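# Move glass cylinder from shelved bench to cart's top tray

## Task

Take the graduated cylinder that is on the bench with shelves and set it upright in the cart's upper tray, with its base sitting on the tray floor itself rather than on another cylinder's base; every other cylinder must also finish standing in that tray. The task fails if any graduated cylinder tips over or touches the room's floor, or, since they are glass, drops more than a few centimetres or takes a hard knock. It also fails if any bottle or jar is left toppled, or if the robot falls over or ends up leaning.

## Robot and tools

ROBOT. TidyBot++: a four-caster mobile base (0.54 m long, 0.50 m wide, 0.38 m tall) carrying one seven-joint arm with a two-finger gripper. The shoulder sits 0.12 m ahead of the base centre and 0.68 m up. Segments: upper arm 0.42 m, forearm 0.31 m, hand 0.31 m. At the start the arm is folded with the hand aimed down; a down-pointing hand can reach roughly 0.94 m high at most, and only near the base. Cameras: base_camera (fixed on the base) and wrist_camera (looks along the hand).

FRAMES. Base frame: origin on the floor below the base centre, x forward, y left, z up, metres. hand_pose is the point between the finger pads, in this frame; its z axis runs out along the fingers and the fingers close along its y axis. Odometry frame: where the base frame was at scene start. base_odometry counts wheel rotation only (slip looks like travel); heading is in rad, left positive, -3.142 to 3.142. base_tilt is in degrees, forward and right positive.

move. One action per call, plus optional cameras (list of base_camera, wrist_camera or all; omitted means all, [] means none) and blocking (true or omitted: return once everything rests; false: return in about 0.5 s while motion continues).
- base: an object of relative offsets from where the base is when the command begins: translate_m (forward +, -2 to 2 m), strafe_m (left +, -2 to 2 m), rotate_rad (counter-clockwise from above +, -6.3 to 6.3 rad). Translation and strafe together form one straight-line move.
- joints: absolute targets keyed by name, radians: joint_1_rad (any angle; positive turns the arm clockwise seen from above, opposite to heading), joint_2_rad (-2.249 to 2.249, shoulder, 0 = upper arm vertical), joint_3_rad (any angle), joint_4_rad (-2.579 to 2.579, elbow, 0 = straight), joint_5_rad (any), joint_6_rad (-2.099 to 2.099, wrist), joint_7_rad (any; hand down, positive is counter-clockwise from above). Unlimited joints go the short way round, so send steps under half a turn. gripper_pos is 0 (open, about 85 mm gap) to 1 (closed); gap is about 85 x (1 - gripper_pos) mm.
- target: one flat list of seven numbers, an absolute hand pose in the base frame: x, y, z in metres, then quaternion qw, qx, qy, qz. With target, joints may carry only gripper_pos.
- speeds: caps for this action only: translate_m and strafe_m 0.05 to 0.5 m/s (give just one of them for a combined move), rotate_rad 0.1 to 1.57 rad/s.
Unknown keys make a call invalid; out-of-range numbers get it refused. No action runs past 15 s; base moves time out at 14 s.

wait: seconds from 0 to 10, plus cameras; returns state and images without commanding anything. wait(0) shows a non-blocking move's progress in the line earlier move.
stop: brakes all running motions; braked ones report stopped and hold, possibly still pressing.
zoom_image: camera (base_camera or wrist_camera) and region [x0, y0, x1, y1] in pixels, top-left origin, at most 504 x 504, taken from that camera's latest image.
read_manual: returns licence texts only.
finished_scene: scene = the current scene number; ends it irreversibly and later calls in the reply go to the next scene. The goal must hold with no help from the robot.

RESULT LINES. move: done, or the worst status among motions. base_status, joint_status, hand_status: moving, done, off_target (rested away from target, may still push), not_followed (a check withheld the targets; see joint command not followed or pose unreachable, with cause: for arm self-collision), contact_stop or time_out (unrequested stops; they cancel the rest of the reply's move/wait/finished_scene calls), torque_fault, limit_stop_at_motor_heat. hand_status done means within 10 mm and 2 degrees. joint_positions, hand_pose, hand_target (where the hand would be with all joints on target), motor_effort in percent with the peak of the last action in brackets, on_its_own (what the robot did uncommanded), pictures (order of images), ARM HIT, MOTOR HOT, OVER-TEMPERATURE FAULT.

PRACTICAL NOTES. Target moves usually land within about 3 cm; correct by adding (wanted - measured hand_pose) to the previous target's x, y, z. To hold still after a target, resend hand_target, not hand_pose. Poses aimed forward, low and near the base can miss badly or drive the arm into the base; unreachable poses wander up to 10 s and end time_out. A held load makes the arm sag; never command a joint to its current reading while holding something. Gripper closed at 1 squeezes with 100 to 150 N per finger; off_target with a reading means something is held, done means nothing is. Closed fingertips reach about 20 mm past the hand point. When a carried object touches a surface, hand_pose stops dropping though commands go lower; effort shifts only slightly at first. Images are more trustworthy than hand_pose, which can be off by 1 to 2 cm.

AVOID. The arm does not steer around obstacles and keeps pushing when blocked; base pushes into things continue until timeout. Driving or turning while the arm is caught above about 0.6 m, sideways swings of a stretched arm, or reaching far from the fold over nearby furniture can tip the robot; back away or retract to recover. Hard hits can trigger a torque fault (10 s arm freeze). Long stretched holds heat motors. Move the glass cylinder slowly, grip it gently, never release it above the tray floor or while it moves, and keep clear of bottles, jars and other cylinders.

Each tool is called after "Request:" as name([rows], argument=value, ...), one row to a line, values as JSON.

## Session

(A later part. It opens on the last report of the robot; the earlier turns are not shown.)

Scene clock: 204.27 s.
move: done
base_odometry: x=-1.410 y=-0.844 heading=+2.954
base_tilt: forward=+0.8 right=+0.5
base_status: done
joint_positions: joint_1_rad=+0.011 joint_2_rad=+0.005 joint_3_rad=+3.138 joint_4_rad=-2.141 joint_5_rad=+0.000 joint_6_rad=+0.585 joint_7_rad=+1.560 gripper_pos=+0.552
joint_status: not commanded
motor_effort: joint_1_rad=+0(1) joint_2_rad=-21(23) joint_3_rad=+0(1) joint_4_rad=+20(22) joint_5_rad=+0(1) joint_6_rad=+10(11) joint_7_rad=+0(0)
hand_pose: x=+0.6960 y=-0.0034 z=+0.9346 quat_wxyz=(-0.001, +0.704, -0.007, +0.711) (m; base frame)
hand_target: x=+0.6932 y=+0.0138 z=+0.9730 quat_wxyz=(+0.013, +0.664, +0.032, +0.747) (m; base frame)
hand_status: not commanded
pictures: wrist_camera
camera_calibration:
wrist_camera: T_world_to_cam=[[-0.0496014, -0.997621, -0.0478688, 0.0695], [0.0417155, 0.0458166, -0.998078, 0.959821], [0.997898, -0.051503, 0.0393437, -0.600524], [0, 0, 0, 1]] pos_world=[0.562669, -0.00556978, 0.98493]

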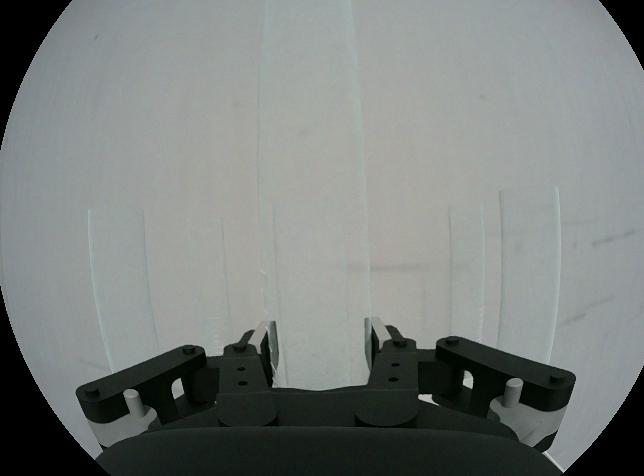

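Request:
move(base={"translate_m": 0.01}, speeds={"translate_m": 0.05}, cameras=["wrist_camera"])

Request:
zoom_image(camera="wrist_camera", region=[80, 150, 560, 400])

Request:
move(base={"translate_m": 0.01}, speeds={"translate_m": 0.05}, cameras=["wrist_camera"])

Request:
zoom_image(camera="wrist_camera", region=[80, 150, 560, 400])

Scene clock: 210.20 s.
move: done
base_odometry: x=-1.420 y=-0.842 heading=+2.954
base_tilt: forward=+0.8 right=+0.5
base_status: done
joint_positions: joint_1_rad=+0.011 joint_2_rad=+0.006 joint_3_rad=+3.138 joint_4_rad=-2.141 joint_5_rad=+0.000 joint_6_rad=+0.585 joint_7_rad=+1.560 gripper_pos=+0.552
joint_status: not commanded
motor_effort: joint_1_rad=-1(1) joint_2_rad=-21(23) joint_3_rad=+0(1) joint_4_rad=+20(22) joint_5_rad=+0(1) joint_6_rad=+10(10) joint_7_rad=+0(0)
hand_pose: x=+0.6965 y=-0.0034 z=+0.9338 quat_wxyz=(-0.001, +0.704, -0.007, +0.710) (m; base frame)
hand_target: x=+0.6932 y=+0.0138 z=+0.9730 quat_wxyz=(+0.013, +0.664, +0.032, +0.747) (m; base frame)
hand_status: not commanded
pictures: wrist_camera
camera_calibration:
wrist_camera: T_world_to_cam=[[-0.0496703, -0.99762, -0.0478144, 0.0694747], [0.0402783, 0.0458338, -0.998137, 0.960027], [0.997953, -0.0515036, 0.0379059, -0.599636], [0, 0, 0, 1]] pos_world=[0.563192, -0.00557569, 0.98429]

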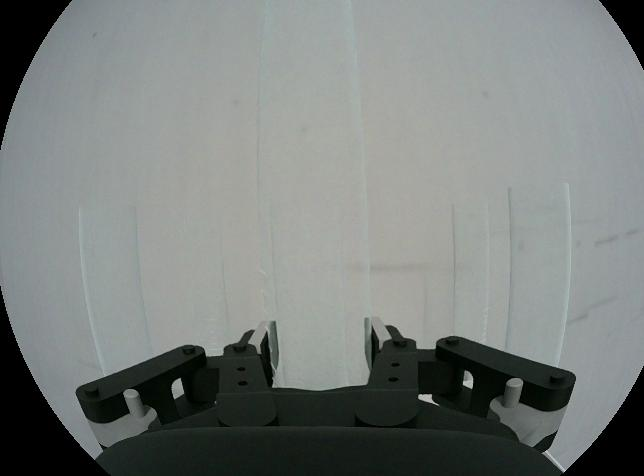

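Scaled by 1.050.

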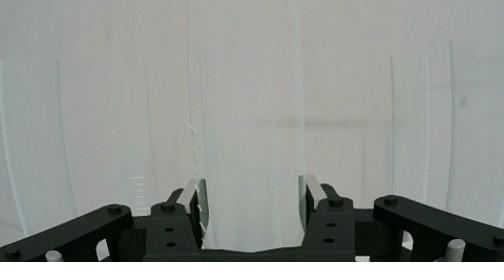

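Scene clock: 210.83 s.
move: done
base_odometry: x=-1.430 y=-0.840 heading=+2.955
base_tilt: forward=+0.8 right=+0.5
base_status: done
joint_positions: joint_1_rad=+0.011 joint_2_rad=+0.008 joint_3_rad=+3.138 joint_4_rad=-2.141 joint_5_rad=+0.000 joint_6_rad=+0.586 joint_7_rad=+1.560 gripper_pos=+0.552
joint_status: not commanded
motor_effort: joint_1_rad=-1(1) joint_2_rad=-21(23) joint_3_rad=+0(1) joint_4_rad=+21(22) joint_5_rad=+0(1) joint_6_rad=+10(11) joint_7_rad=+0(0)
hand_pose: x=+0.6968 y=-0.0034 z=+0.9332 quat_wxyz=(-0.001, +0.704, -0.007, +0.710) (m; base frame)
hand_target: x=+0.6932 y=+0.0138 z=+0.9730 quat_wxyz=(+0.013, +0.664, +0.032, +0.747) (m; base frame)
hand_status: not commanded
pictures: wrist_camera
camera_calibration:
wrist_camera: T_world_to_cam=[[-0.0497208, -0.99762, -0.0477747, 0.0694561], [0.0392244, 0.0458465, -0.998178, 0.960161], [0.997993, -0.0515041, 0.0368515, -0.598999], [0, 0, 0, 1]] pos_world=[0.563588, -0.00558019, 0.983804]

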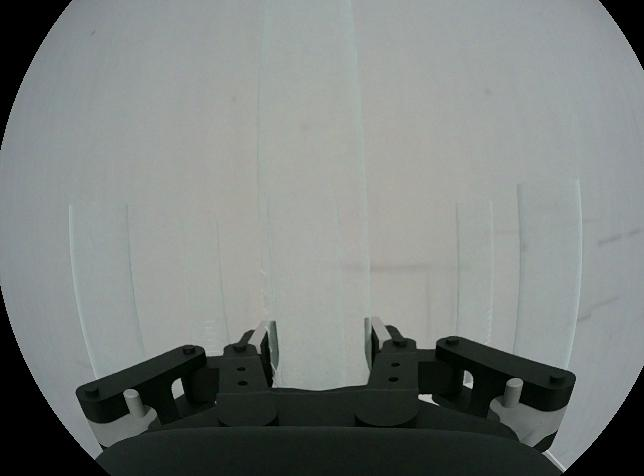

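Scaled by 1.050.

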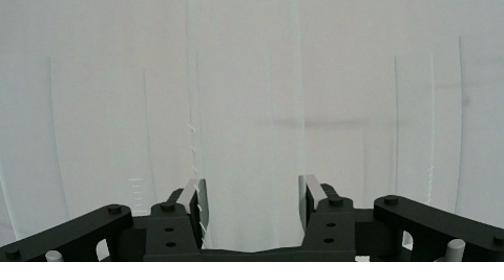

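Request:
zoom_image(camera="wrist_camera", region=[200, 160, 400, 400])

Scaled by 2.100.

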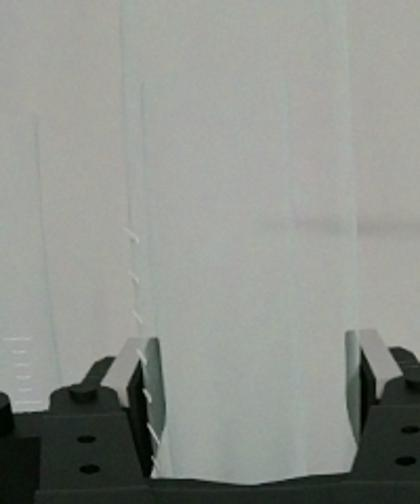

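Request:
move(base={"translate_m": 0.03}, speeds={"translate_m": 0.05}, cameras=["wrist_camera"])

Request:
zoom_image(camera="wrist_camera", region=[200, 160, 400, 400])

Scene clock: 228.70 s.
move: done
base_odometry: x=-1.459 y=-0.835 heading=+2.955
base_tilt: forward=+0.8 right=+0.5
base_status: done
joint_positions: joint_1_rad=+0.011 joint_2_rad=+0.008 joint_3_rad=+3.138 joint_4_rad=-2.141 joint_5_rad=+0.000 joint_6_rad=+0.586 joint_7_rad=+1.560 gripper_pos=+0.552
joint_status: not commanded
motor_effort: joint_1_rad=-1(1) joint_2_rad=-21(23) joint_3_rad=+0(1) joint_4_rad=+21(22) joint_5_rad=+0(1) joint_6_rad=+10(11) joint_7_rad=+0(0)
hand_pose: x=+0.6967 y=-0.0034 z=+0.9334 quat_wxyz=(-0.001, +0.704, -0.007, +0.710) (m; base frame)
hand_target: x=+0.6932 y=+0.0138 z=+0.9730 quat_wxyz=(+0.013, +0.664, +0.032, +0.747) (m; base frame)
hand_status: not commanded
pictures: wrist_camera
camera_calibration:
wrist_camera: T_world_to_cam=[[-0.0497009, -0.99762, -0.0477913, 0.0694646], [0.0396414, 0.0458423, -0.998162, 0.96005], [0.997977, -0.051504, 0.0372687, -0.599325], [0, 0, 0, 1]] pos_world=[0.563507, -0.0055793, 0.983941]

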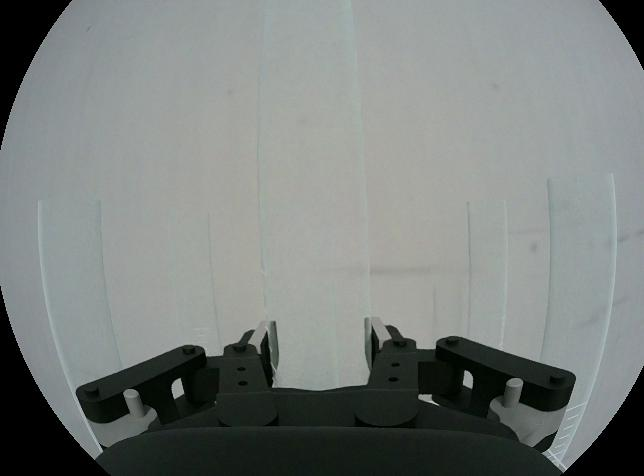

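Scaled by 2.100.

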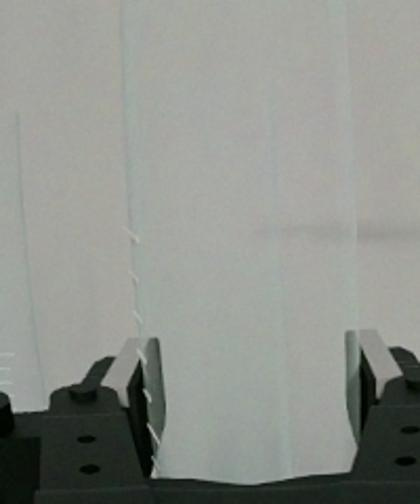

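Request:
move(base={"translate_m": 0.035, "strafe_m": 0.004}, speeds={"translate_m": 0.05}, cameras=["wrist_camera"])

Request:
zoom_image(camera="wrist_camera", region=[200, 160, 400, 400])

Scene clock: 233.33 s.
move: done
base_odometry: x=-1.495 y=-0.832 heading=+2.955
base_tilt: forward=+0.8 right=+0.5
base_status: done
joint_positions: joint_1_rad=+0.011 joint_2_rad=+0.007 joint_3_rad=+3.138 joint_4_rad=-2.141 joint_5_rad=+0.000 joint_6_rad=+0.586 joint_7_rad=+1.560 gripper_pos=+0.552
joint_status: not commanded
motor_effort: joint_1_rad=-1(2) joint_2_rad=-21(23) joint_3_rad=+0(1) joint_4_rad=+21(22) joint_5_rad=+0(1) joint_6_rad=+10(11) joint_7_rad=+0(0)
hand_pose: x=+0.6966 y=-0.0034 z=+0.9336 quat_wxyz=(-0.001, +0.704, -0.007, +0.710) (m; base frame)
hand_target: x=+0.6932 y=+0.0138 z=+0.9730 quat_wxyz=(+0.013, +0.664, +0.032, +0.747) (m; base frame)
hand_status: not commanded
pictures: wrist_camera
camera_calibration:
wrist_camera: T_world_to_cam=[[-0.0496768, -0.99762, -0.0478109, 0.0694748], [0.0401443, 0.0458369, -0.998142, 0.959943], [0.997958, -0.0515039, 0.0377717, -0.599695], [0, 0, 0, 1]] pos_world=[0.563385, -0.00557793, 0.984133]

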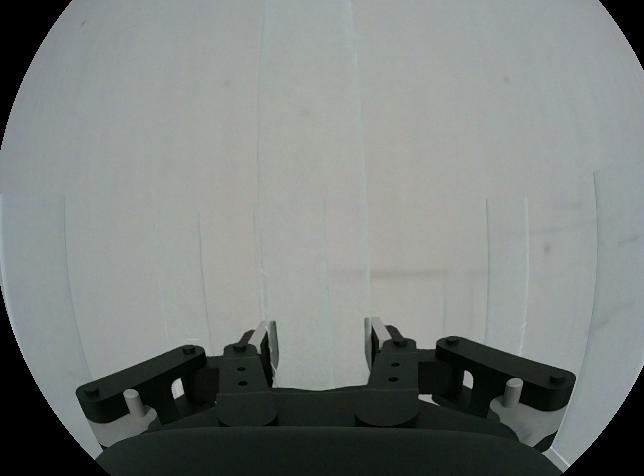

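Scaled by 2.100.

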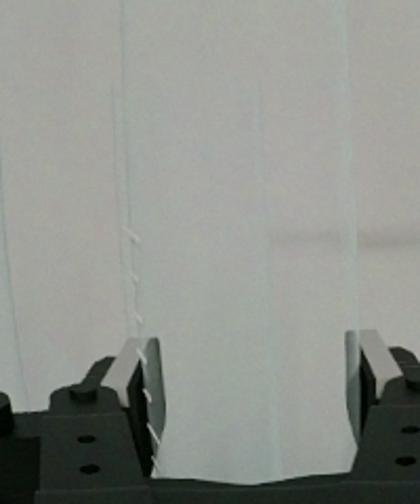

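Request:
move(base={"translate_m": 0.018}, speeds={"translate_m": 0.05}, cameras=["wrist_camera"])

Request:
zoom_image(camera="wrist_camera", region=[120, 160, 400, 400])

Scene clock: 245.00 s.
move: done
base_odometry: x=-1.513 y=-0.829 heading=+2.955
base_tilt: forward=+0.8 right=+0.5
base_status: done
joint_positions: joint_1_rad=+0.011 joint_2_rad=+0.007 joint_3_rad=+3.138 joint_4_rad=-2.141 joint_5_rad=+0.000 joint_6_rad=+0.586 joint_7_rad=+1.560 gripper_pos=+0.552
joint_status: not commanded
motor_effort: joint_1_rad=+0(1) joint_2_rad=-21(24) joint_3_rad=+0(1) joint_4_rad=+21(21) joint_5_rad=+0(1) joint_6_rad=+10(11) joint_7_rad=+0(0)
hand_pose: x=+0.6965 y=-0.0034 z=+0.9339 quat_wxyz=(-0.001, +0.704, -0.007, +0.710) (m; base frame)
hand_target: x=+0.6932 y=+0.0138 z=+0.9730 quat_wxyz=(+0.013, +0.664, +0.032, +0.747) (m; base frame)
hand_status: not commanded
pictures: wrist_camera
camera_calibration:
wrist_camera: T_world_to_cam=[[-0.049647, -0.997621, -0.0478356, 0.0694875], [0.0407686, 0.0458305, -0.998117, 0.959785], [0.997934, -0.0515037, 0.0383963, -0.600176], [0, 0, 0, 1]] pos_world=[0.563257, -0.00557651, 0.984346]

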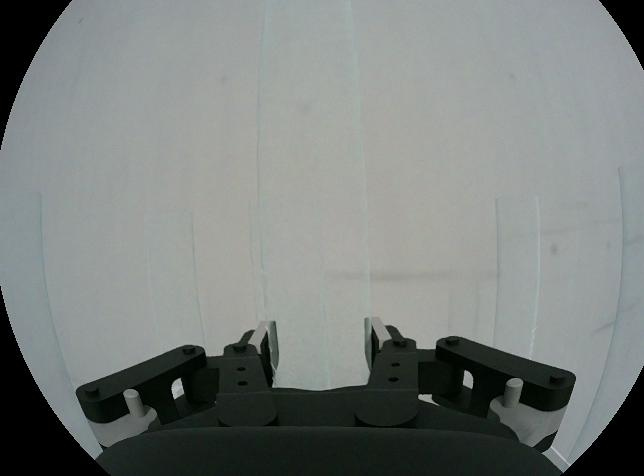

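Scaled by 1.800.

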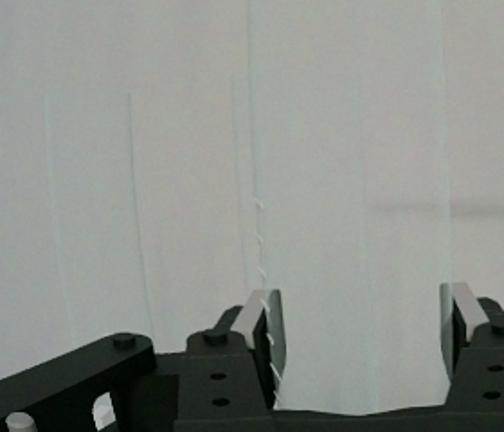

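Request:
move(base={"translate_m": -0.065}, speeds={"translate_m": 0.05}, cameras=["wrist_camera"])

Request:
zoom_image(camera="wrist_camera", region=[120, 160, 400, 400])

Scene clock: 256.90 s.
move: done
base_odometry: x=-1.449 y=-0.841 heading=+2.955
base_tilt: forward=+0.8 right=+0.5
base_status: done
joint_positions: joint_1_rad=+0.011 joint_2_rad=+0.006 joint_3_rad=+3.138 joint_4_rad=-2.141 joint_5_rad=+0.000 joint_6_rad=+0.586 joint_7_rad=+1.560 gripper_pos=+0.552
joint_status: not commanded
motor_effort: joint_1_rad=-1(2) joint_2_rad=-21(24) joint_3_rad=-1(1) joint_4_rad=+20(21) joint_5_rad=+1(1) joint_6_rad=+10(10) joint_7_rad=+0(0)
hand_pose: x=+0.6965 y=-0.0034 z=+0.9341 quat_wxyz=(-0.001, +0.704, -0.007, +0.710) (m; base frame)
hand_target: x=+0.6932 y=+0.0138 z=+0.9730 quat_wxyz=(+0.013, +0.664, +0.032, +0.747) (m; base frame)
hand_status: not commanded
pictures: wrist_camera
camera_calibration:
wrist_camera: T_world_to_cam=[[-0.0495641, -0.997624, -0.0478558, 0.0694908], [0.041273, 0.0458279, -0.998096, 0.959644], [0.997918, -0.0514449, 0.0389035, -0.600578], [0, 0, 0, 1]] pos_world=[0.563164, -0.00554939, 0.984507]

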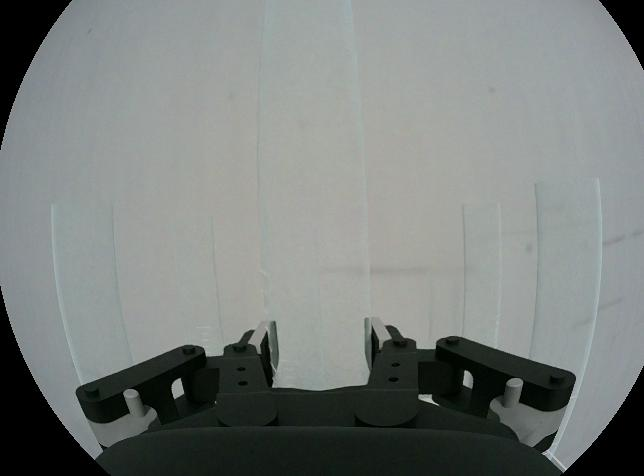

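Scaled by 1.800.

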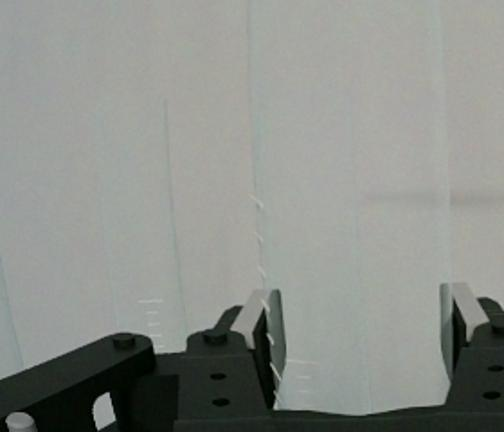

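Request:
move(joints={"joint_2_rad": 0.093, "joint_4_rad": -2.25, "joint_6_rad": 0.87})

Request:
zoom_image(camera="base_camera", region=[120, 0, 540, 200])

Scene clock: 260.27 s.
move: done
base_odometry: x=-1.449 y=-0.841 heading=+2.955
base_tilt: forward=+0.8 right=+0.5
base_status: not commanded
joint_positions: joint_1_rad=+0.011 joint_2_rad=+0.097 joint_3_rad=+3.138 joint_4_rad=-2.254 joint_5_rad=+0.000 joint_6_rad=+0.779 joint_7_rad=+1.560 gripper_pos=+0.552
joint_status: all done
motor_effort: joint_1_rad=-1(1) joint_2_rad=-22(25) joint_3_rad=+0(1) joint_4_rad=+18(21) joint_5_rad=+0(1) joint_6_rad=+10(11) joint_7_rad=+0(0)
hand_pose: x=+0.6944 y=-0.0034 z=+0.8793 quat_wxyz=(-0.001, +0.707, -0.007, +0.707) (m; base frame)
hand_target: x=+0.6928 y=+0.0151 z=+0.9117 quat_wxyz=(+0.010, +0.671, +0.032, +0.741) (m; base frame)
hand_status: not commanded
pictures: base_camera, wrist_camera
camera_calibration:
wrist_camera: T_world_to_cam=[[-0.0501142, -0.997604, -0.0476861, 0.0669342], [0.0309858, 0.0461701, -0.998453, 0.912481], [0.998263, -0.0515143, 0.0285978, -0.587544], [0, 0, 0, 1]] pos_world=[0.561604, -0.00562244, 0.931064]

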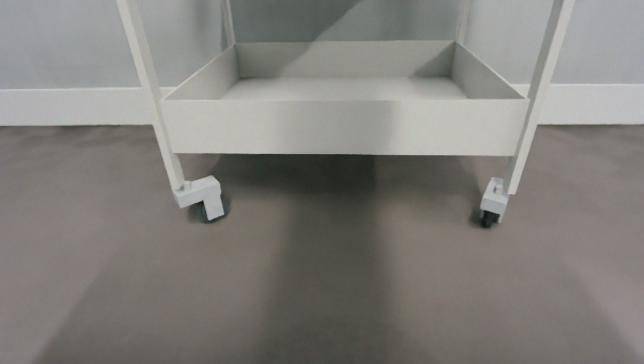

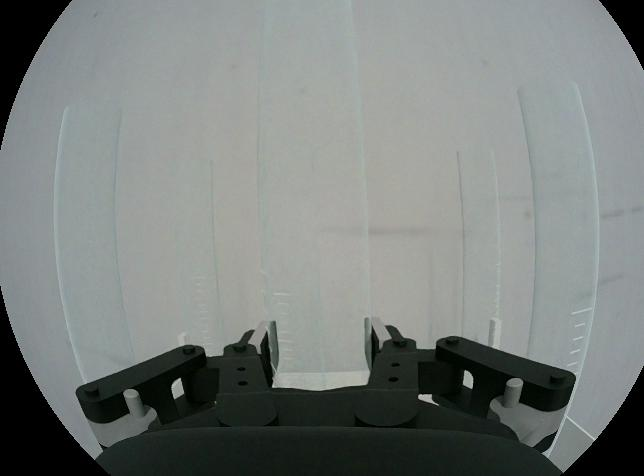

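Scaled by 1.200.

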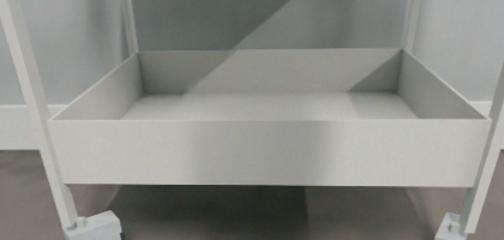

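Request:
move(joints={"joint_2_rad": 0.152, "joint_4_rad": -2.295, "joint_6_rad": 0.975}, cameras=["wrist_camera"])

Request:
move(joints={"joint_2_rad": 0.172, "joint_4_rad": -2.308, "joint_6_rad": 1.005}, cameras=["wrist_camera"])

Scene clock: 265.43 s.
move: done
base_odometry: x=-1.449 y=-0.841 heading=+2.955
base_tilt: forward=+0.8 right=+0.5
base_status: not commanded
joint_positions: joint_1_rad=+0.011 joint_2_rad=+0.151 joint_3_rad=+3.138 joint_4_rad=-2.295 joint_5_rad=+0.000 joint_6_rad=+0.890 joint_7_rad=+1.560 gripper_pos=+0.552
joint_status: all done
motor_effort: joint_1_rad=+0(1) joint_2_rad=-23(25) joint_3_rad=+0(1) joint_4_rad=+16(19) joint_5_rad=+0(1) joint_6_rad=+10(11) joint_7_rad=+0(0)
hand_pose: x=+0.6950 y=-0.0035 z=+0.8605 quat_wxyz=(-0.001, +0.702, -0.007, +0.712) (m; base frame)
hand_target: x=+0.6934 y=+0.0157 z=+0.8868 quat_wxyz=(+0.008, +0.671, +0.032, +0.741) (m; base frame)
hand_status: not commanded
pictures: wrist_camera
camera_calibration:
wrist_camera: T_world_to_cam=[[-0.0494821, -0.9976, -0.0484324, 0.0662159], [0.045156, 0.0462077, -0.997911, 0.88332], [0.997754, -0.0515657, 0.0427612, -0.599406], [0, 0, 0, 1]] pos_world=[0.561449, -0.005668, 0.910313]

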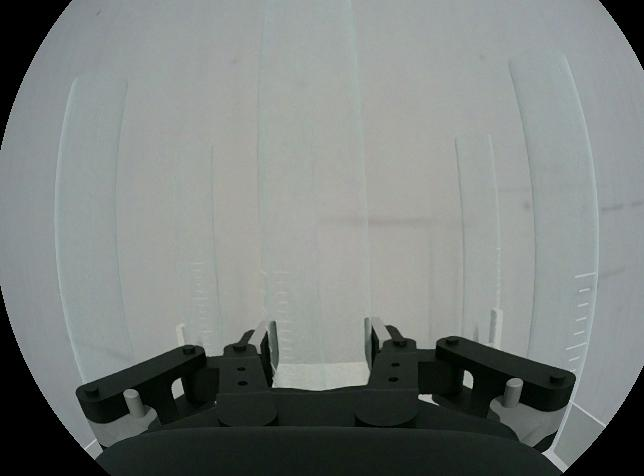

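Scene clock: 266.07 s.
move: done
base_odometry: x=-1.449 y=-0.841 heading=+2.955
base_tilt: forward=+0.8 right=+0.5
base_status: not commanded
joint_positions: joint_1_rad=+0.011 joint_2_rad=+0.167 joint_3_rad=+3.138 joint_4_rad=-2.307 joint_5_rad=+0.000 joint_6_rad=+0.921 joint_7_rad=+1.560 gripper_pos=+0.552
joint_status: all done
motor_effort: joint_1_rad=-1(1) joint_2_rad=-23(24) joint_3_rad=+0(0) joint_4_rad=+17(18) joint_5_rad=+1(1) joint_6_rad=+10(10) joint_7_rad=+0(0)
hand_pose: x=+0.6949 y=-0.0035 z=+0.8555 quat_wxyz=(-0.001, +0.701, -0.007, +0.714) (m; base frame)
hand_target: x=+0.6938 y=+0.0158 z=+0.8780 quat_wxyz=(+0.008, +0.672, +0.032, +0.740) (m; base frame)
hand_status: not commanded
pictures: wrist_camera
camera_calibration:
wrist_camera: T_world_to_cam=[[-0.0492713, -0.997599, -0.0486701, 0.0660181], [0.0498322, 0.0462133, -0.997688, 0.874923], [0.997542, -0.0515827, 0.0474355, -0.603023], [0, 0, 0, 1]] pos_world=[0.561194, -0.00567904, 0.904718]

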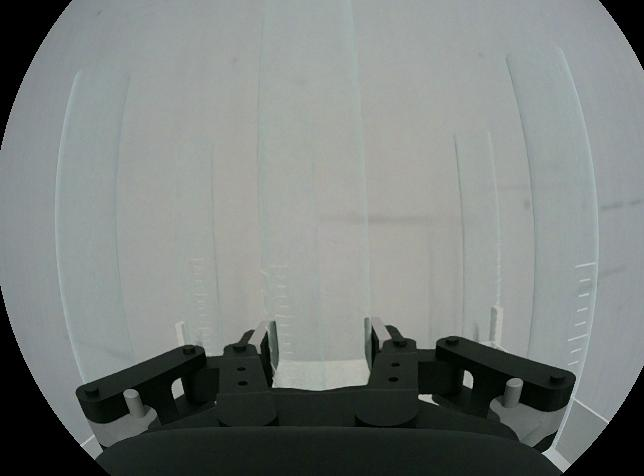

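Request:
move(joints={"joint_2_rad": 0.19, "joint_4_rad": -2.314}, cameras=[])

Request:
move(joints={"joint_2_rad": 0.21, "joint_4_rad": -2.324, "joint_6_rad": 1.025}, cameras=[])

Request:
move(joints={"joint_2_rad": 0.225, "joint_4_rad": -2.332, "joint_6_rad": 1.045}, cameras=["wrist_camera"])

Scene clock: 270.80 s.
move: done
base_odometry: x=-1.449 y=-0.841 heading=+2.955
base_tilt: forward=+0.8 right=+0.5
base_status: not commanded
joint_positions: joint_1_rad=+0.011 joint_2_rad=+0.183 joint_3_rad=+3.138 joint_4_rad=-2.311 joint_5_rad=+0.000 joint_6_rad=+0.923 joint_7_rad=+1.560 gripper_pos=+0.552
joint_status: all done
motor_effort: joint_1_rad=+0(1) joint_2_rad=-23(25) joint_3_rad=+0(0) joint_4_rad=+16(18) joint_5_rad=-1(1) joint_6_rad=+9(10) joint_7_rad=+0(0)
hand_pose: x=+0.6966 y=-0.0035 z=+0.8446 quat_wxyz=(-0.001, +0.707, -0.007, +0.707) (m; base frame)
hand_target: x=+0.6958 y=+0.0159 z=+0.8647 quat_wxyz=(+0.007, +0.681, +0.032, +0.732) (m; base frame)
hand_status: not commanded
pictures: none
No camera images: "cameras" was empty.

Scene clock: 271.40 s.
move: done
base_odometry: x=-1.449 y=-0.841 heading=+2.955
base_tilt: forward=+0.8 right=+0.5
base_status: not commanded
joint_positions: joint_1_rad=+0.011 joint_2_rad=+0.194 joint_3_rad=+3.138 joint_4_rad=-2.315 joint_5_rad=+0.000 joint_6_rad=+0.949 joint_7_rad=+1.560 gripper_pos=+0.552
joint_status: all done
motor_effort: joint_1_rad=-1(1) joint_2_rad=-22(24) joint_3_rad=+0(1) joint_4_rad=+14(16) joint_5_rad=+0(1) joint_6_rad=+9(10) joint_7_rad=+0(0)
hand_pose: x=+0.6973 y=-0.0035 z=+0.8448 quat_wxyz=(-0.001, +0.703, -0.007, +0.711) (m; base frame)
hand_target: x=+0.6966 y=+0.0160 z=+0.8544 quat_wxyz=(+0.007, +0.684, +0.032, +0.729) (m; base frame)
hand_status: not commanded
pictures: none
No camera images: "cameras" was empty.

Scene clock: 271.97 s.
move: done
base_odometry: x=-1.449 y=-0.841 heading=+2.955
base_tilt: forward=+0.8 right=+0.5
base_status: not commanded
joint_positions: joint_1_rad=+0.011 joint_2_rad=+0.204 joint_3_rad=+3.138 joint_4_rad=-2.319 joint_5_rad=+0.000 joint_6_rad=+0.975 joint_7_rad=+1.560 gripper_pos=+0.552
joint_status: all done
motor_effort: joint_1_rad=-1(1) joint_2_rad=-21(23) joint_3_rad=+0(1) joint_4_rad=+14(16) joint_5_rad=+1(1) joint_6_rad=+8(9) joint_7_rad=+0(1)
hand_pose: x=+0.6976 y=-0.0035 z=+0.8449 quat_wxyz=(-0.001, +0.699, -0.007, +0.715) (m; base frame)
hand_target: x=+0.6968 y=+0.0161 z=+0.8480 quat_wxyz=(+0.006, +0.685, +0.032, +0.727) (m; base frame)
hand_status: not commanded
pictures: wrist_camera
camera_calibration:
wrist_camera: T_world_to_cam=[[-0.0490368, -0.997598, -0.0489233, 0.0656493], [0.0543079, 0.0462467, -0.997453, 0.860902], [0.997319, -0.0515688, 0.0519096, -0.608806], [0, 0, 0, 1]] pos_world=[0.56364, -0.00571759, 0.893524]

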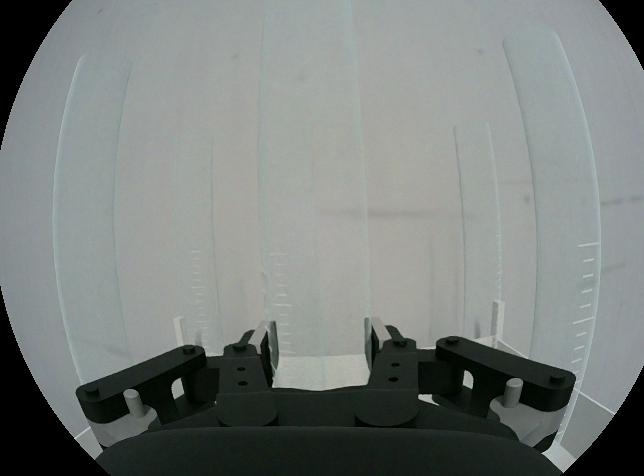

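Request:
move(joints={"joint_2_rad": 0.205, "joint_4_rad": -2.322, "joint_6_rad": 0.905}, cameras=["wrist_camera"])

Scene clock: 276.60 s.
move: done
base_odometry: x=-1.449 y=-0.841 heading=+2.955
base_tilt: forward=+0.8 right=+0.5
base_status: not commanded
joint_positions: joint_1_rad=+0.011 joint_2_rad=+0.189 joint_3_rad=+3.138 joint_4_rad=-2.303 joint_5_rad=+0.000 joint_6_rad=+0.918 joint_7_rad=+1.560 gripper_pos=+0.552
joint_status: all done
motor_effort: joint_1_rad=+0(1) joint_2_rad=-19(21) joint_3_rad=+0(0) joint_4_rad=+11(14) joint_5_rad=-1(2) joint_6_rad=+5(8) joint_7_rad=+0(0)
hand_pose: x=+0.6995 y=-0.0035 z=+0.8441 quat_wxyz=(-0.001, +0.708, -0.007, +0.706) (m; base frame)
hand_target: x=+0.6966 y=+0.0153 z=+0.8209 quat_wxyz=(+0.007, +0.724, +0.033, +0.689) (m; base frame)
hand_status: not commanded
pictures: wrist_camera
camera_calibration:
wrist_camera: T_world_to_cam=[[-0.0500982, -0.997601, -0.0477653, 0.0655151], [0.0291149, 0.0463462, -0.998501, 0.878528], [0.99832, -0.0514138, 0.0267233, -0.590048], [0, 0, 0, 1]] pos_world=[0.56676, -0.00569508, 0.896108]

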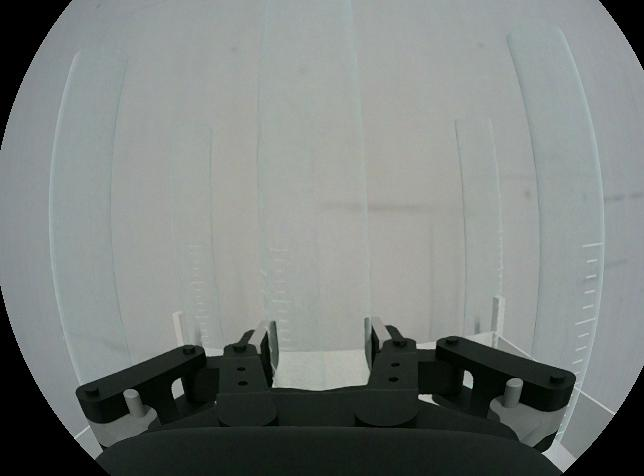

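Request:
move(joints={"joint_2_rad": 0.19, "joint_4_rad": -2.31}, cameras=[])

Request:
move(joints={"gripper_pos": 0.47}, cameras=["wrist_camera"])

Scene clock: 279.60 s.
move: done
base_odometry: x=-1.449 y=-0.841 heading=+2.955
base_tilt: forward=+0.8 right=+0.5
base_status: not commanded
joint_positions: joint_1_rad=+0.011 joint_2_rad=+0.188 joint_3_rad=+3.138 joint_4_rad=-2.302 joint_5_rad=+0.000 joint_6_rad=+0.918 joint_7_rad=+1.560 gripper_pos=+0.552
joint_status: all done
motor_effort: joint_1_rad=+0(0) joint_2_rad=-21(23) joint_3_rad=+0(0) joint_4_rad=+13(14) joint_5_rad=-1(1) joint_6_rad=+7(8) joint_7_rad=+0(0)
hand_pose: x=+0.6995 y=-0.0035 z=+0.8444 quat_wxyz=(-0.001, +0.708, -0.007, +0.706) (m; base frame)
hand_target: x=+0.6975 y=+0.0154 z=+0.8355 quat_wxyz=(+0.008, +0.715, +0.033, +0.698) (m; base frame)
hand_status: not commanded
pictures: none
No camera images: "cameras" was empty.

Scene clock: 280.20 s.
move: done
base_odometry: x=-1.449 y=-0.841 heading=+2.955
base_tilt: forward=+0.8 right=+0.5
base_status: not commanded
joint_positions: joint_1_rad=+0.011 joint_2_rad=+0.188 joint_3_rad=+3.138 joint_4_rad=-2.303 joint_5_rad=+0.000 joint_6_rad=+0.918 joint_7_rad=+1.560 gripper_pos=+0.470
joint_status: all done
motor_effort: joint_1_rad=-1(1) joint_2_rad=-21(22) joint_3_rad=+0(1) joint_4_rad=+14(15) joint_5_rad=+0(1) joint_6_rad=+8(8) joint_7_rad=+0(0)
hand_pose: x=+0.6994 y=-0.0035 z=+0.8443 quat_wxyz=(-0.001, +0.708, -0.007, +0.706) (m; base frame)
hand_target: x=+0.6975 y=+0.0154 z=+0.8355 quat_wxyz=(+0.008, +0.715, +0.033, +0.698) (m; base frame)
hand_status: not commanded
pictures: wrist_camera
camera_calibration:
wrist_camera: T_world_to_cam=[[-0.0500856, -0.997602, -0.0477757, 0.0655215], [0.029379, 0.0463434, -0.998493, 0.878486], [0.998313, -0.0514137, 0.0269874, -0.590251], [0, 0, 0, 1]] pos_world=[0.566728, -0.00569469, 0.896222]

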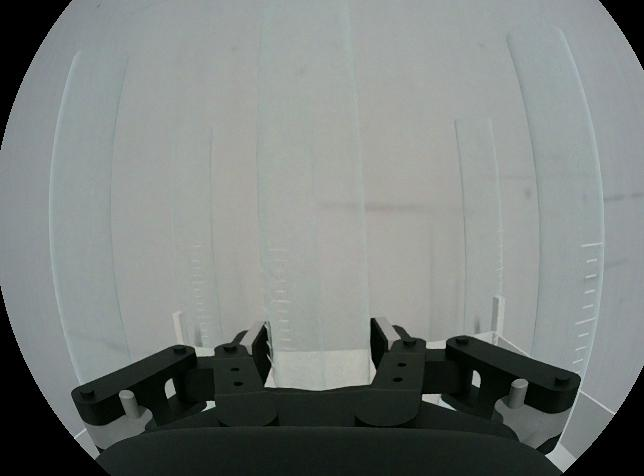

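Request:
move(joints={"gripper_pos": 0.38}, cameras=["wrist_camera"])

Request:
zoom_image(camera="wrist_camera", region=[120, 100, 520, 400])

Scene clock: 284.07 s.
move: done
base_odometry: x=-1.449 y=-0.841 heading=+2.955
base_tilt: forward=+0.8 right=+0.5
base_status: not commanded
joint_positions: joint_1_rad=+0.011 joint_2_rad=+0.188 joint_3_rad=+3.138 joint_4_rad=-2.303 joint_5_rad=+0.000 joint_6_rad=+0.918 joint_7_rad=+1.560 gripper_pos=+0.380
joint_status: all done
motor_effort: joint_1_rad=-1(1) joint_2_rad=-22(22) joint_3_rad=+0(0) joint_4_rad=+14(15) joint_5_rad=+0(1) joint_6_rad=+8(8) joint_7_rad=+0(0)
hand_pose: x=+0.6994 y=-0.0035 z=+0.8443 quat_wxyz=(-0.001, +0.708, -0.007, +0.706) (m; base frame)
hand_target: x=+0.6975 y=+0.0154 z=+0.8355 quat_wxyz=(+0.008, +0.715, +0.033, +0.698) (m; base frame)
hand_status: not commanded
pictures: wrist_camera
camera_calibration:
wrist_camera: T_world_to_cam=[[-0.0500856, -0.997602, -0.0477757, 0.0655215], [0.029379, 0.0463434, -0.998493, 0.878486], [0.998313, -0.0514137, 0.0269874, -0.590251], [0, 0, 0, 1]] pos_world=[0.566728, -0.00569469, 0.896222]

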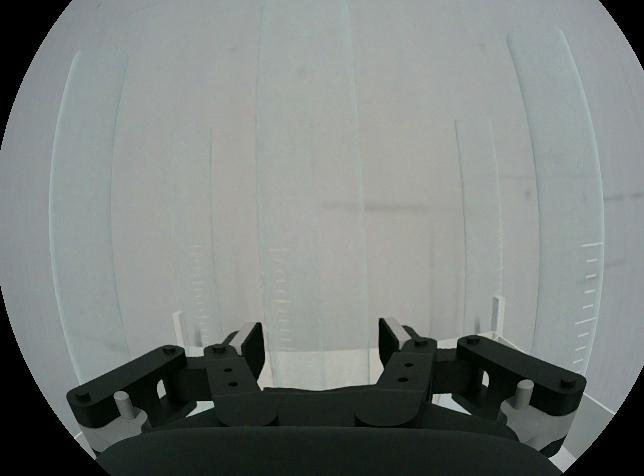

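Scaled by 1.260.

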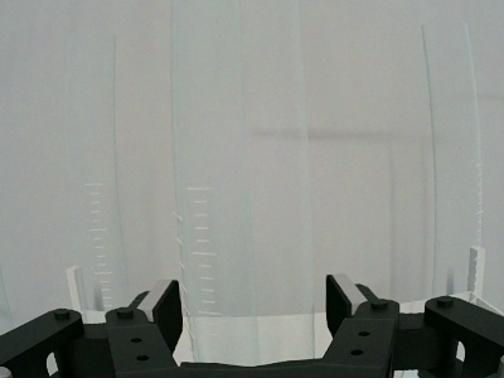

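Request:
move(base={"strafe_m": 0.003}, speeds={"strafe_m": 0.05}, cameras=["wrist_camera"])

Request:
zoom_image(camera="wrist_camera", region=[120, 100, 520, 400])

Scene clock: 289.30 s.
move: done
base_odometry: x=-1.449 y=-0.844 heading=+2.955
base_tilt: forward=+0.8 right=+0.5
base_status: done
joint_positions: joint_1_rad=+0.011 joint_2_rad=+0.188 joint_3_rad=+3.138 joint_4_rad=-2.303 joint_5_rad=+0.000 joint_6_rad=+0.918 joint_7_rad=+1.560 gripper_pos=+0.380
joint_status: not commanded
motor_effort: joint_1_rad=-1(2) joint_2_rad=-22(24) joint_3_rad=+0(2) joint_4_rad=+14(15) joint_5_rad=+0(1) joint_6_rad=+8(8) joint_7_rad=+0(0)
hand_pose: x=+0.6994 y=-0.0030 z=+0.8443 quat_wxyz=(-0.001, +0.708, -0.007, +0.706) (m; base frame)
hand_target: x=+0.6975 y=+0.0154 z=+0.8355 quat_wxyz=(+0.008, +0.715, +0.033, +0.698) (m; base frame)
hand_status: not commanded
pictures: wrist_camera
camera_calibration:
wrist_camera: T_world_to_cam=[[-0.0491099, -0.997653, -0.0477076, 0.0653209], [0.0293333, 0.046304, -0.998497, 0.878495], [0.998363, -0.0504355, 0.0269905, -0.590261], [0, 0, 0, 1]] pos_world=[0.566733, -0.00528028, 0.896222]

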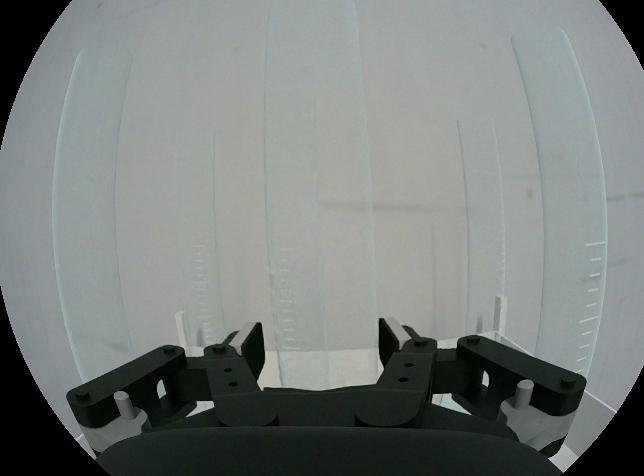

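Scaled by 1.260.

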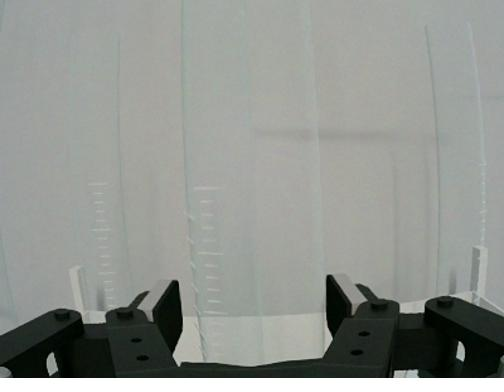

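Request:
move(base={"translate_m": -0.07}, speeds={"translate_m": 0.05}, cameras=["wrist_camera"])

Request:
zoom_image(camera="wrist_camera", region=[120, 100, 520, 400])

Scene clock: 293.10 s.
move: done
base_odometry: x=-1.380 y=-0.857 heading=+2.955
base_tilt: forward=+0.8 right=+0.6
base_status: done
joint_positions: joint_1_rad=+0.011 joint_2_rad=+0.189 joint_3_rad=+3.138 joint_4_rad=-2.303 joint_5_rad=+0.000 joint_6_rad=+0.918 joint_7_rad=+1.560 gripper_pos=+0.380
joint_status: not commanded
motor_effort: joint_1_rad=-1(1) joint_2_rad=-21(25) joint_3_rad=+0(1) joint_4_rad=+15(15) joint_5_rad=+0(1) joint_6_rad=+8(9) joint_7_rad=+0(0)
hand_pose: x=+0.6994 y=-0.0030 z=+0.8441 quat_wxyz=(-0.001, +0.708, -0.007, +0.706) (m; base frame)
hand_target: x=+0.6975 y=+0.0154 z=+0.8355 quat_wxyz=(+0.008, +0.715, +0.033, +0.698) (m; base frame)
hand_status: not commanded
pictures: wrist_camera
camera_calibration:
wrist_camera: T_world_to_cam=[[-0.049128, -0.997653, -0.0476924, 0.0653107], [0.0289518, 0.0463075, -0.998508, 0.878561], [0.998373, -0.0504355, 0.0266089, -0.589941], [0, 0, 0, 1]] pos_world=[0.566754, -0.00528056, 0.896063]

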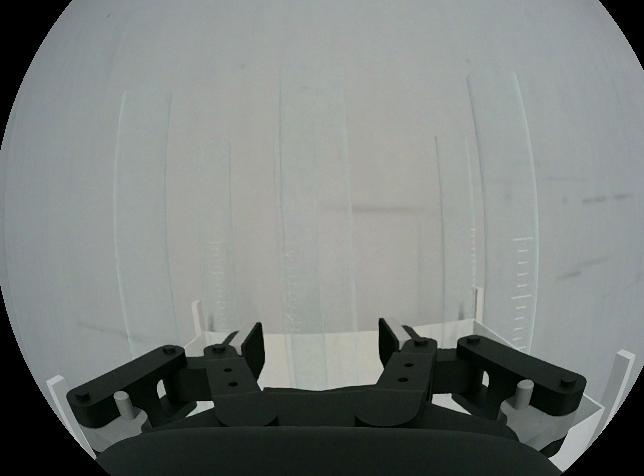

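Scaled by 1.260.

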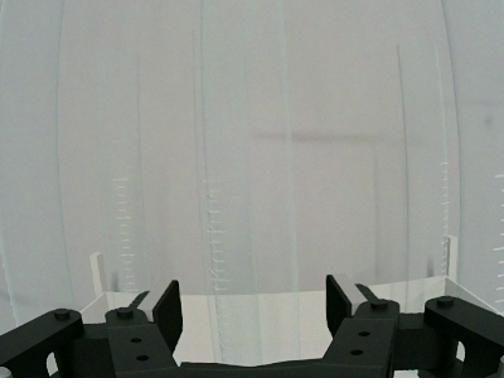

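Standing. Back further and look from above.

Request:
move(base={"translate_m": -0.2}, speeds={"translate_m": 0.15}, cameras=[])

Request:
move(joints={"joint_2_rad": -0.15, "joint_4_rad": -1.5, "joint_6_rad": -0.95})

Request:
zoom_image(camera="wrist_camera", region=[120, 60, 540, 400])

Scene clock: 297.57 s.
move: done
base_odometry: x=-1.184 y=-0.894 heading=+2.955
base_tilt: forward=+0.8 right=+0.5
base_status: done
joint_positions: joint_1_rad=+0.011 joint_2_rad=+0.189 joint_3_rad=+3.138 joint_4_rad=-2.303 joint_5_rad=+0.000 joint_6_rad=+0.918 joint_7_rad=+1.560 gripper_pos=+0.380
joint_status: not commanded
motor_effort: joint_1_rad=-1(1) joint_2_rad=-22(24) joint_3_rad=+0(1) joint_4_rad=+14(16) joint_5_rad=+0(1) joint_6_rad=+8(9) joint_7_rad=+0(1)
hand_pose: x=+0.6993 y=-0.0030 z=+0.8436 quat_wxyz=(-0.001, +0.708, -0.007, +0.706) (m; base frame)
hand_target: x=+0.6975 y=+0.0154 z=+0.8355 quat_wxyz=(+0.008, +0.715, +0.033, +0.698) (m; base frame)
hand_status: not commanded
pictures: none
No camera images: "cameras" was empty.

Scene clock: 300.33 s.
move: done
base_odometry: x=-1.184 y=-0.894 heading=+2.955
base_tilt: forward=+0.8 right=+0.5
base_status: not commanded
joint_positions: joint_1_rad=+0.011 joint_2_rad=-0.141 joint_3_rad=+3.138 joint_4_rad=-1.505 joint_5_rad=+0.000 joint_6_rad=-0.884 joint_7_rad=+1.560 gripper_pos=+0.380
joint_status: all done
motor_effort: joint_1_rad=+0(1) joint_2_rad=-15(24) joint_3_rad=+0(1) joint_4_rad=+20(22) joint_5_rad=+0(1) joint_6_rad=+6(9) joint_7_rad=+0(1)
hand_pose: x=+0.6101 y=-0.0021 z=+0.9676 quat_wxyz=(-0.001, +0.902, -0.008, +0.432) (m; base frame)
hand_target: x=+0.5950 y=-0.0007 z=+0.9594 quat_wxyz=(+0.020, +0.912, +0.026, +0.408) (m; base frame)
hand_status: not commanded
pictures: base_camera, wrist_camera
camera_calibration:
wrist_camera: T_world_to_cam=[[-0.069344, -0.997542, -0.0100709, 0.0436346], [-0.601609, 0.0498694, -0.797232, 1.1944], [0.795775, -0.0492245, -0.603589, 0.229345], [0, 0, 0, 1]] pos_world=[0.53908, -0.00474719, 1.09108]

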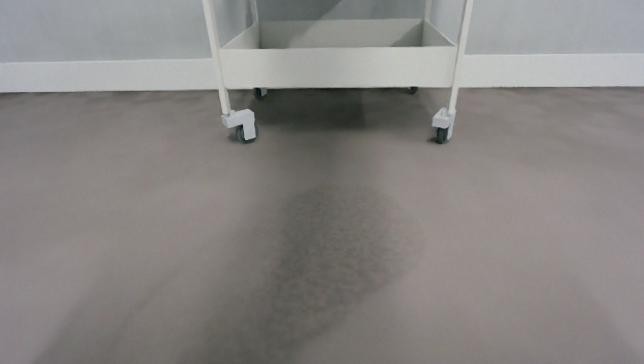

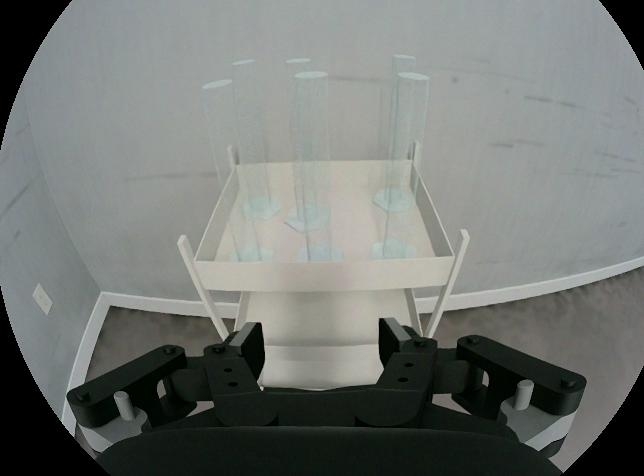

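Scaled by 1.200.

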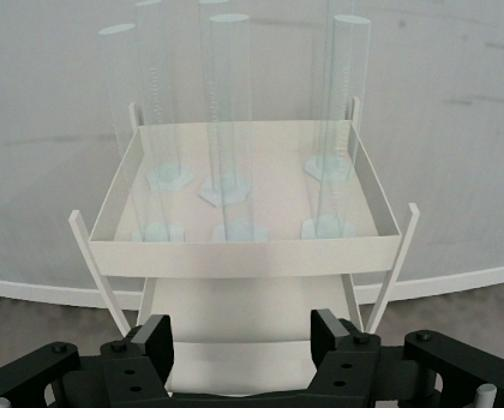

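Request:
zoom_image(camera="wrist_camera", region=[220, 170, 440, 290])

Scaled by 2.291.

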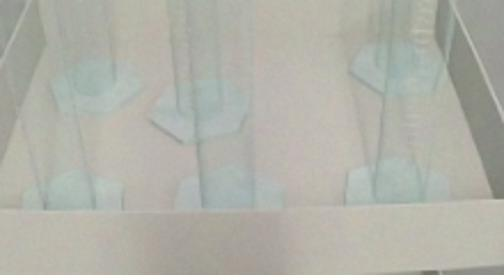

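Feet are clearly separate, all on the tray floor.

Request:
finished_scene(scene=2)

The scene is finished: the task was done.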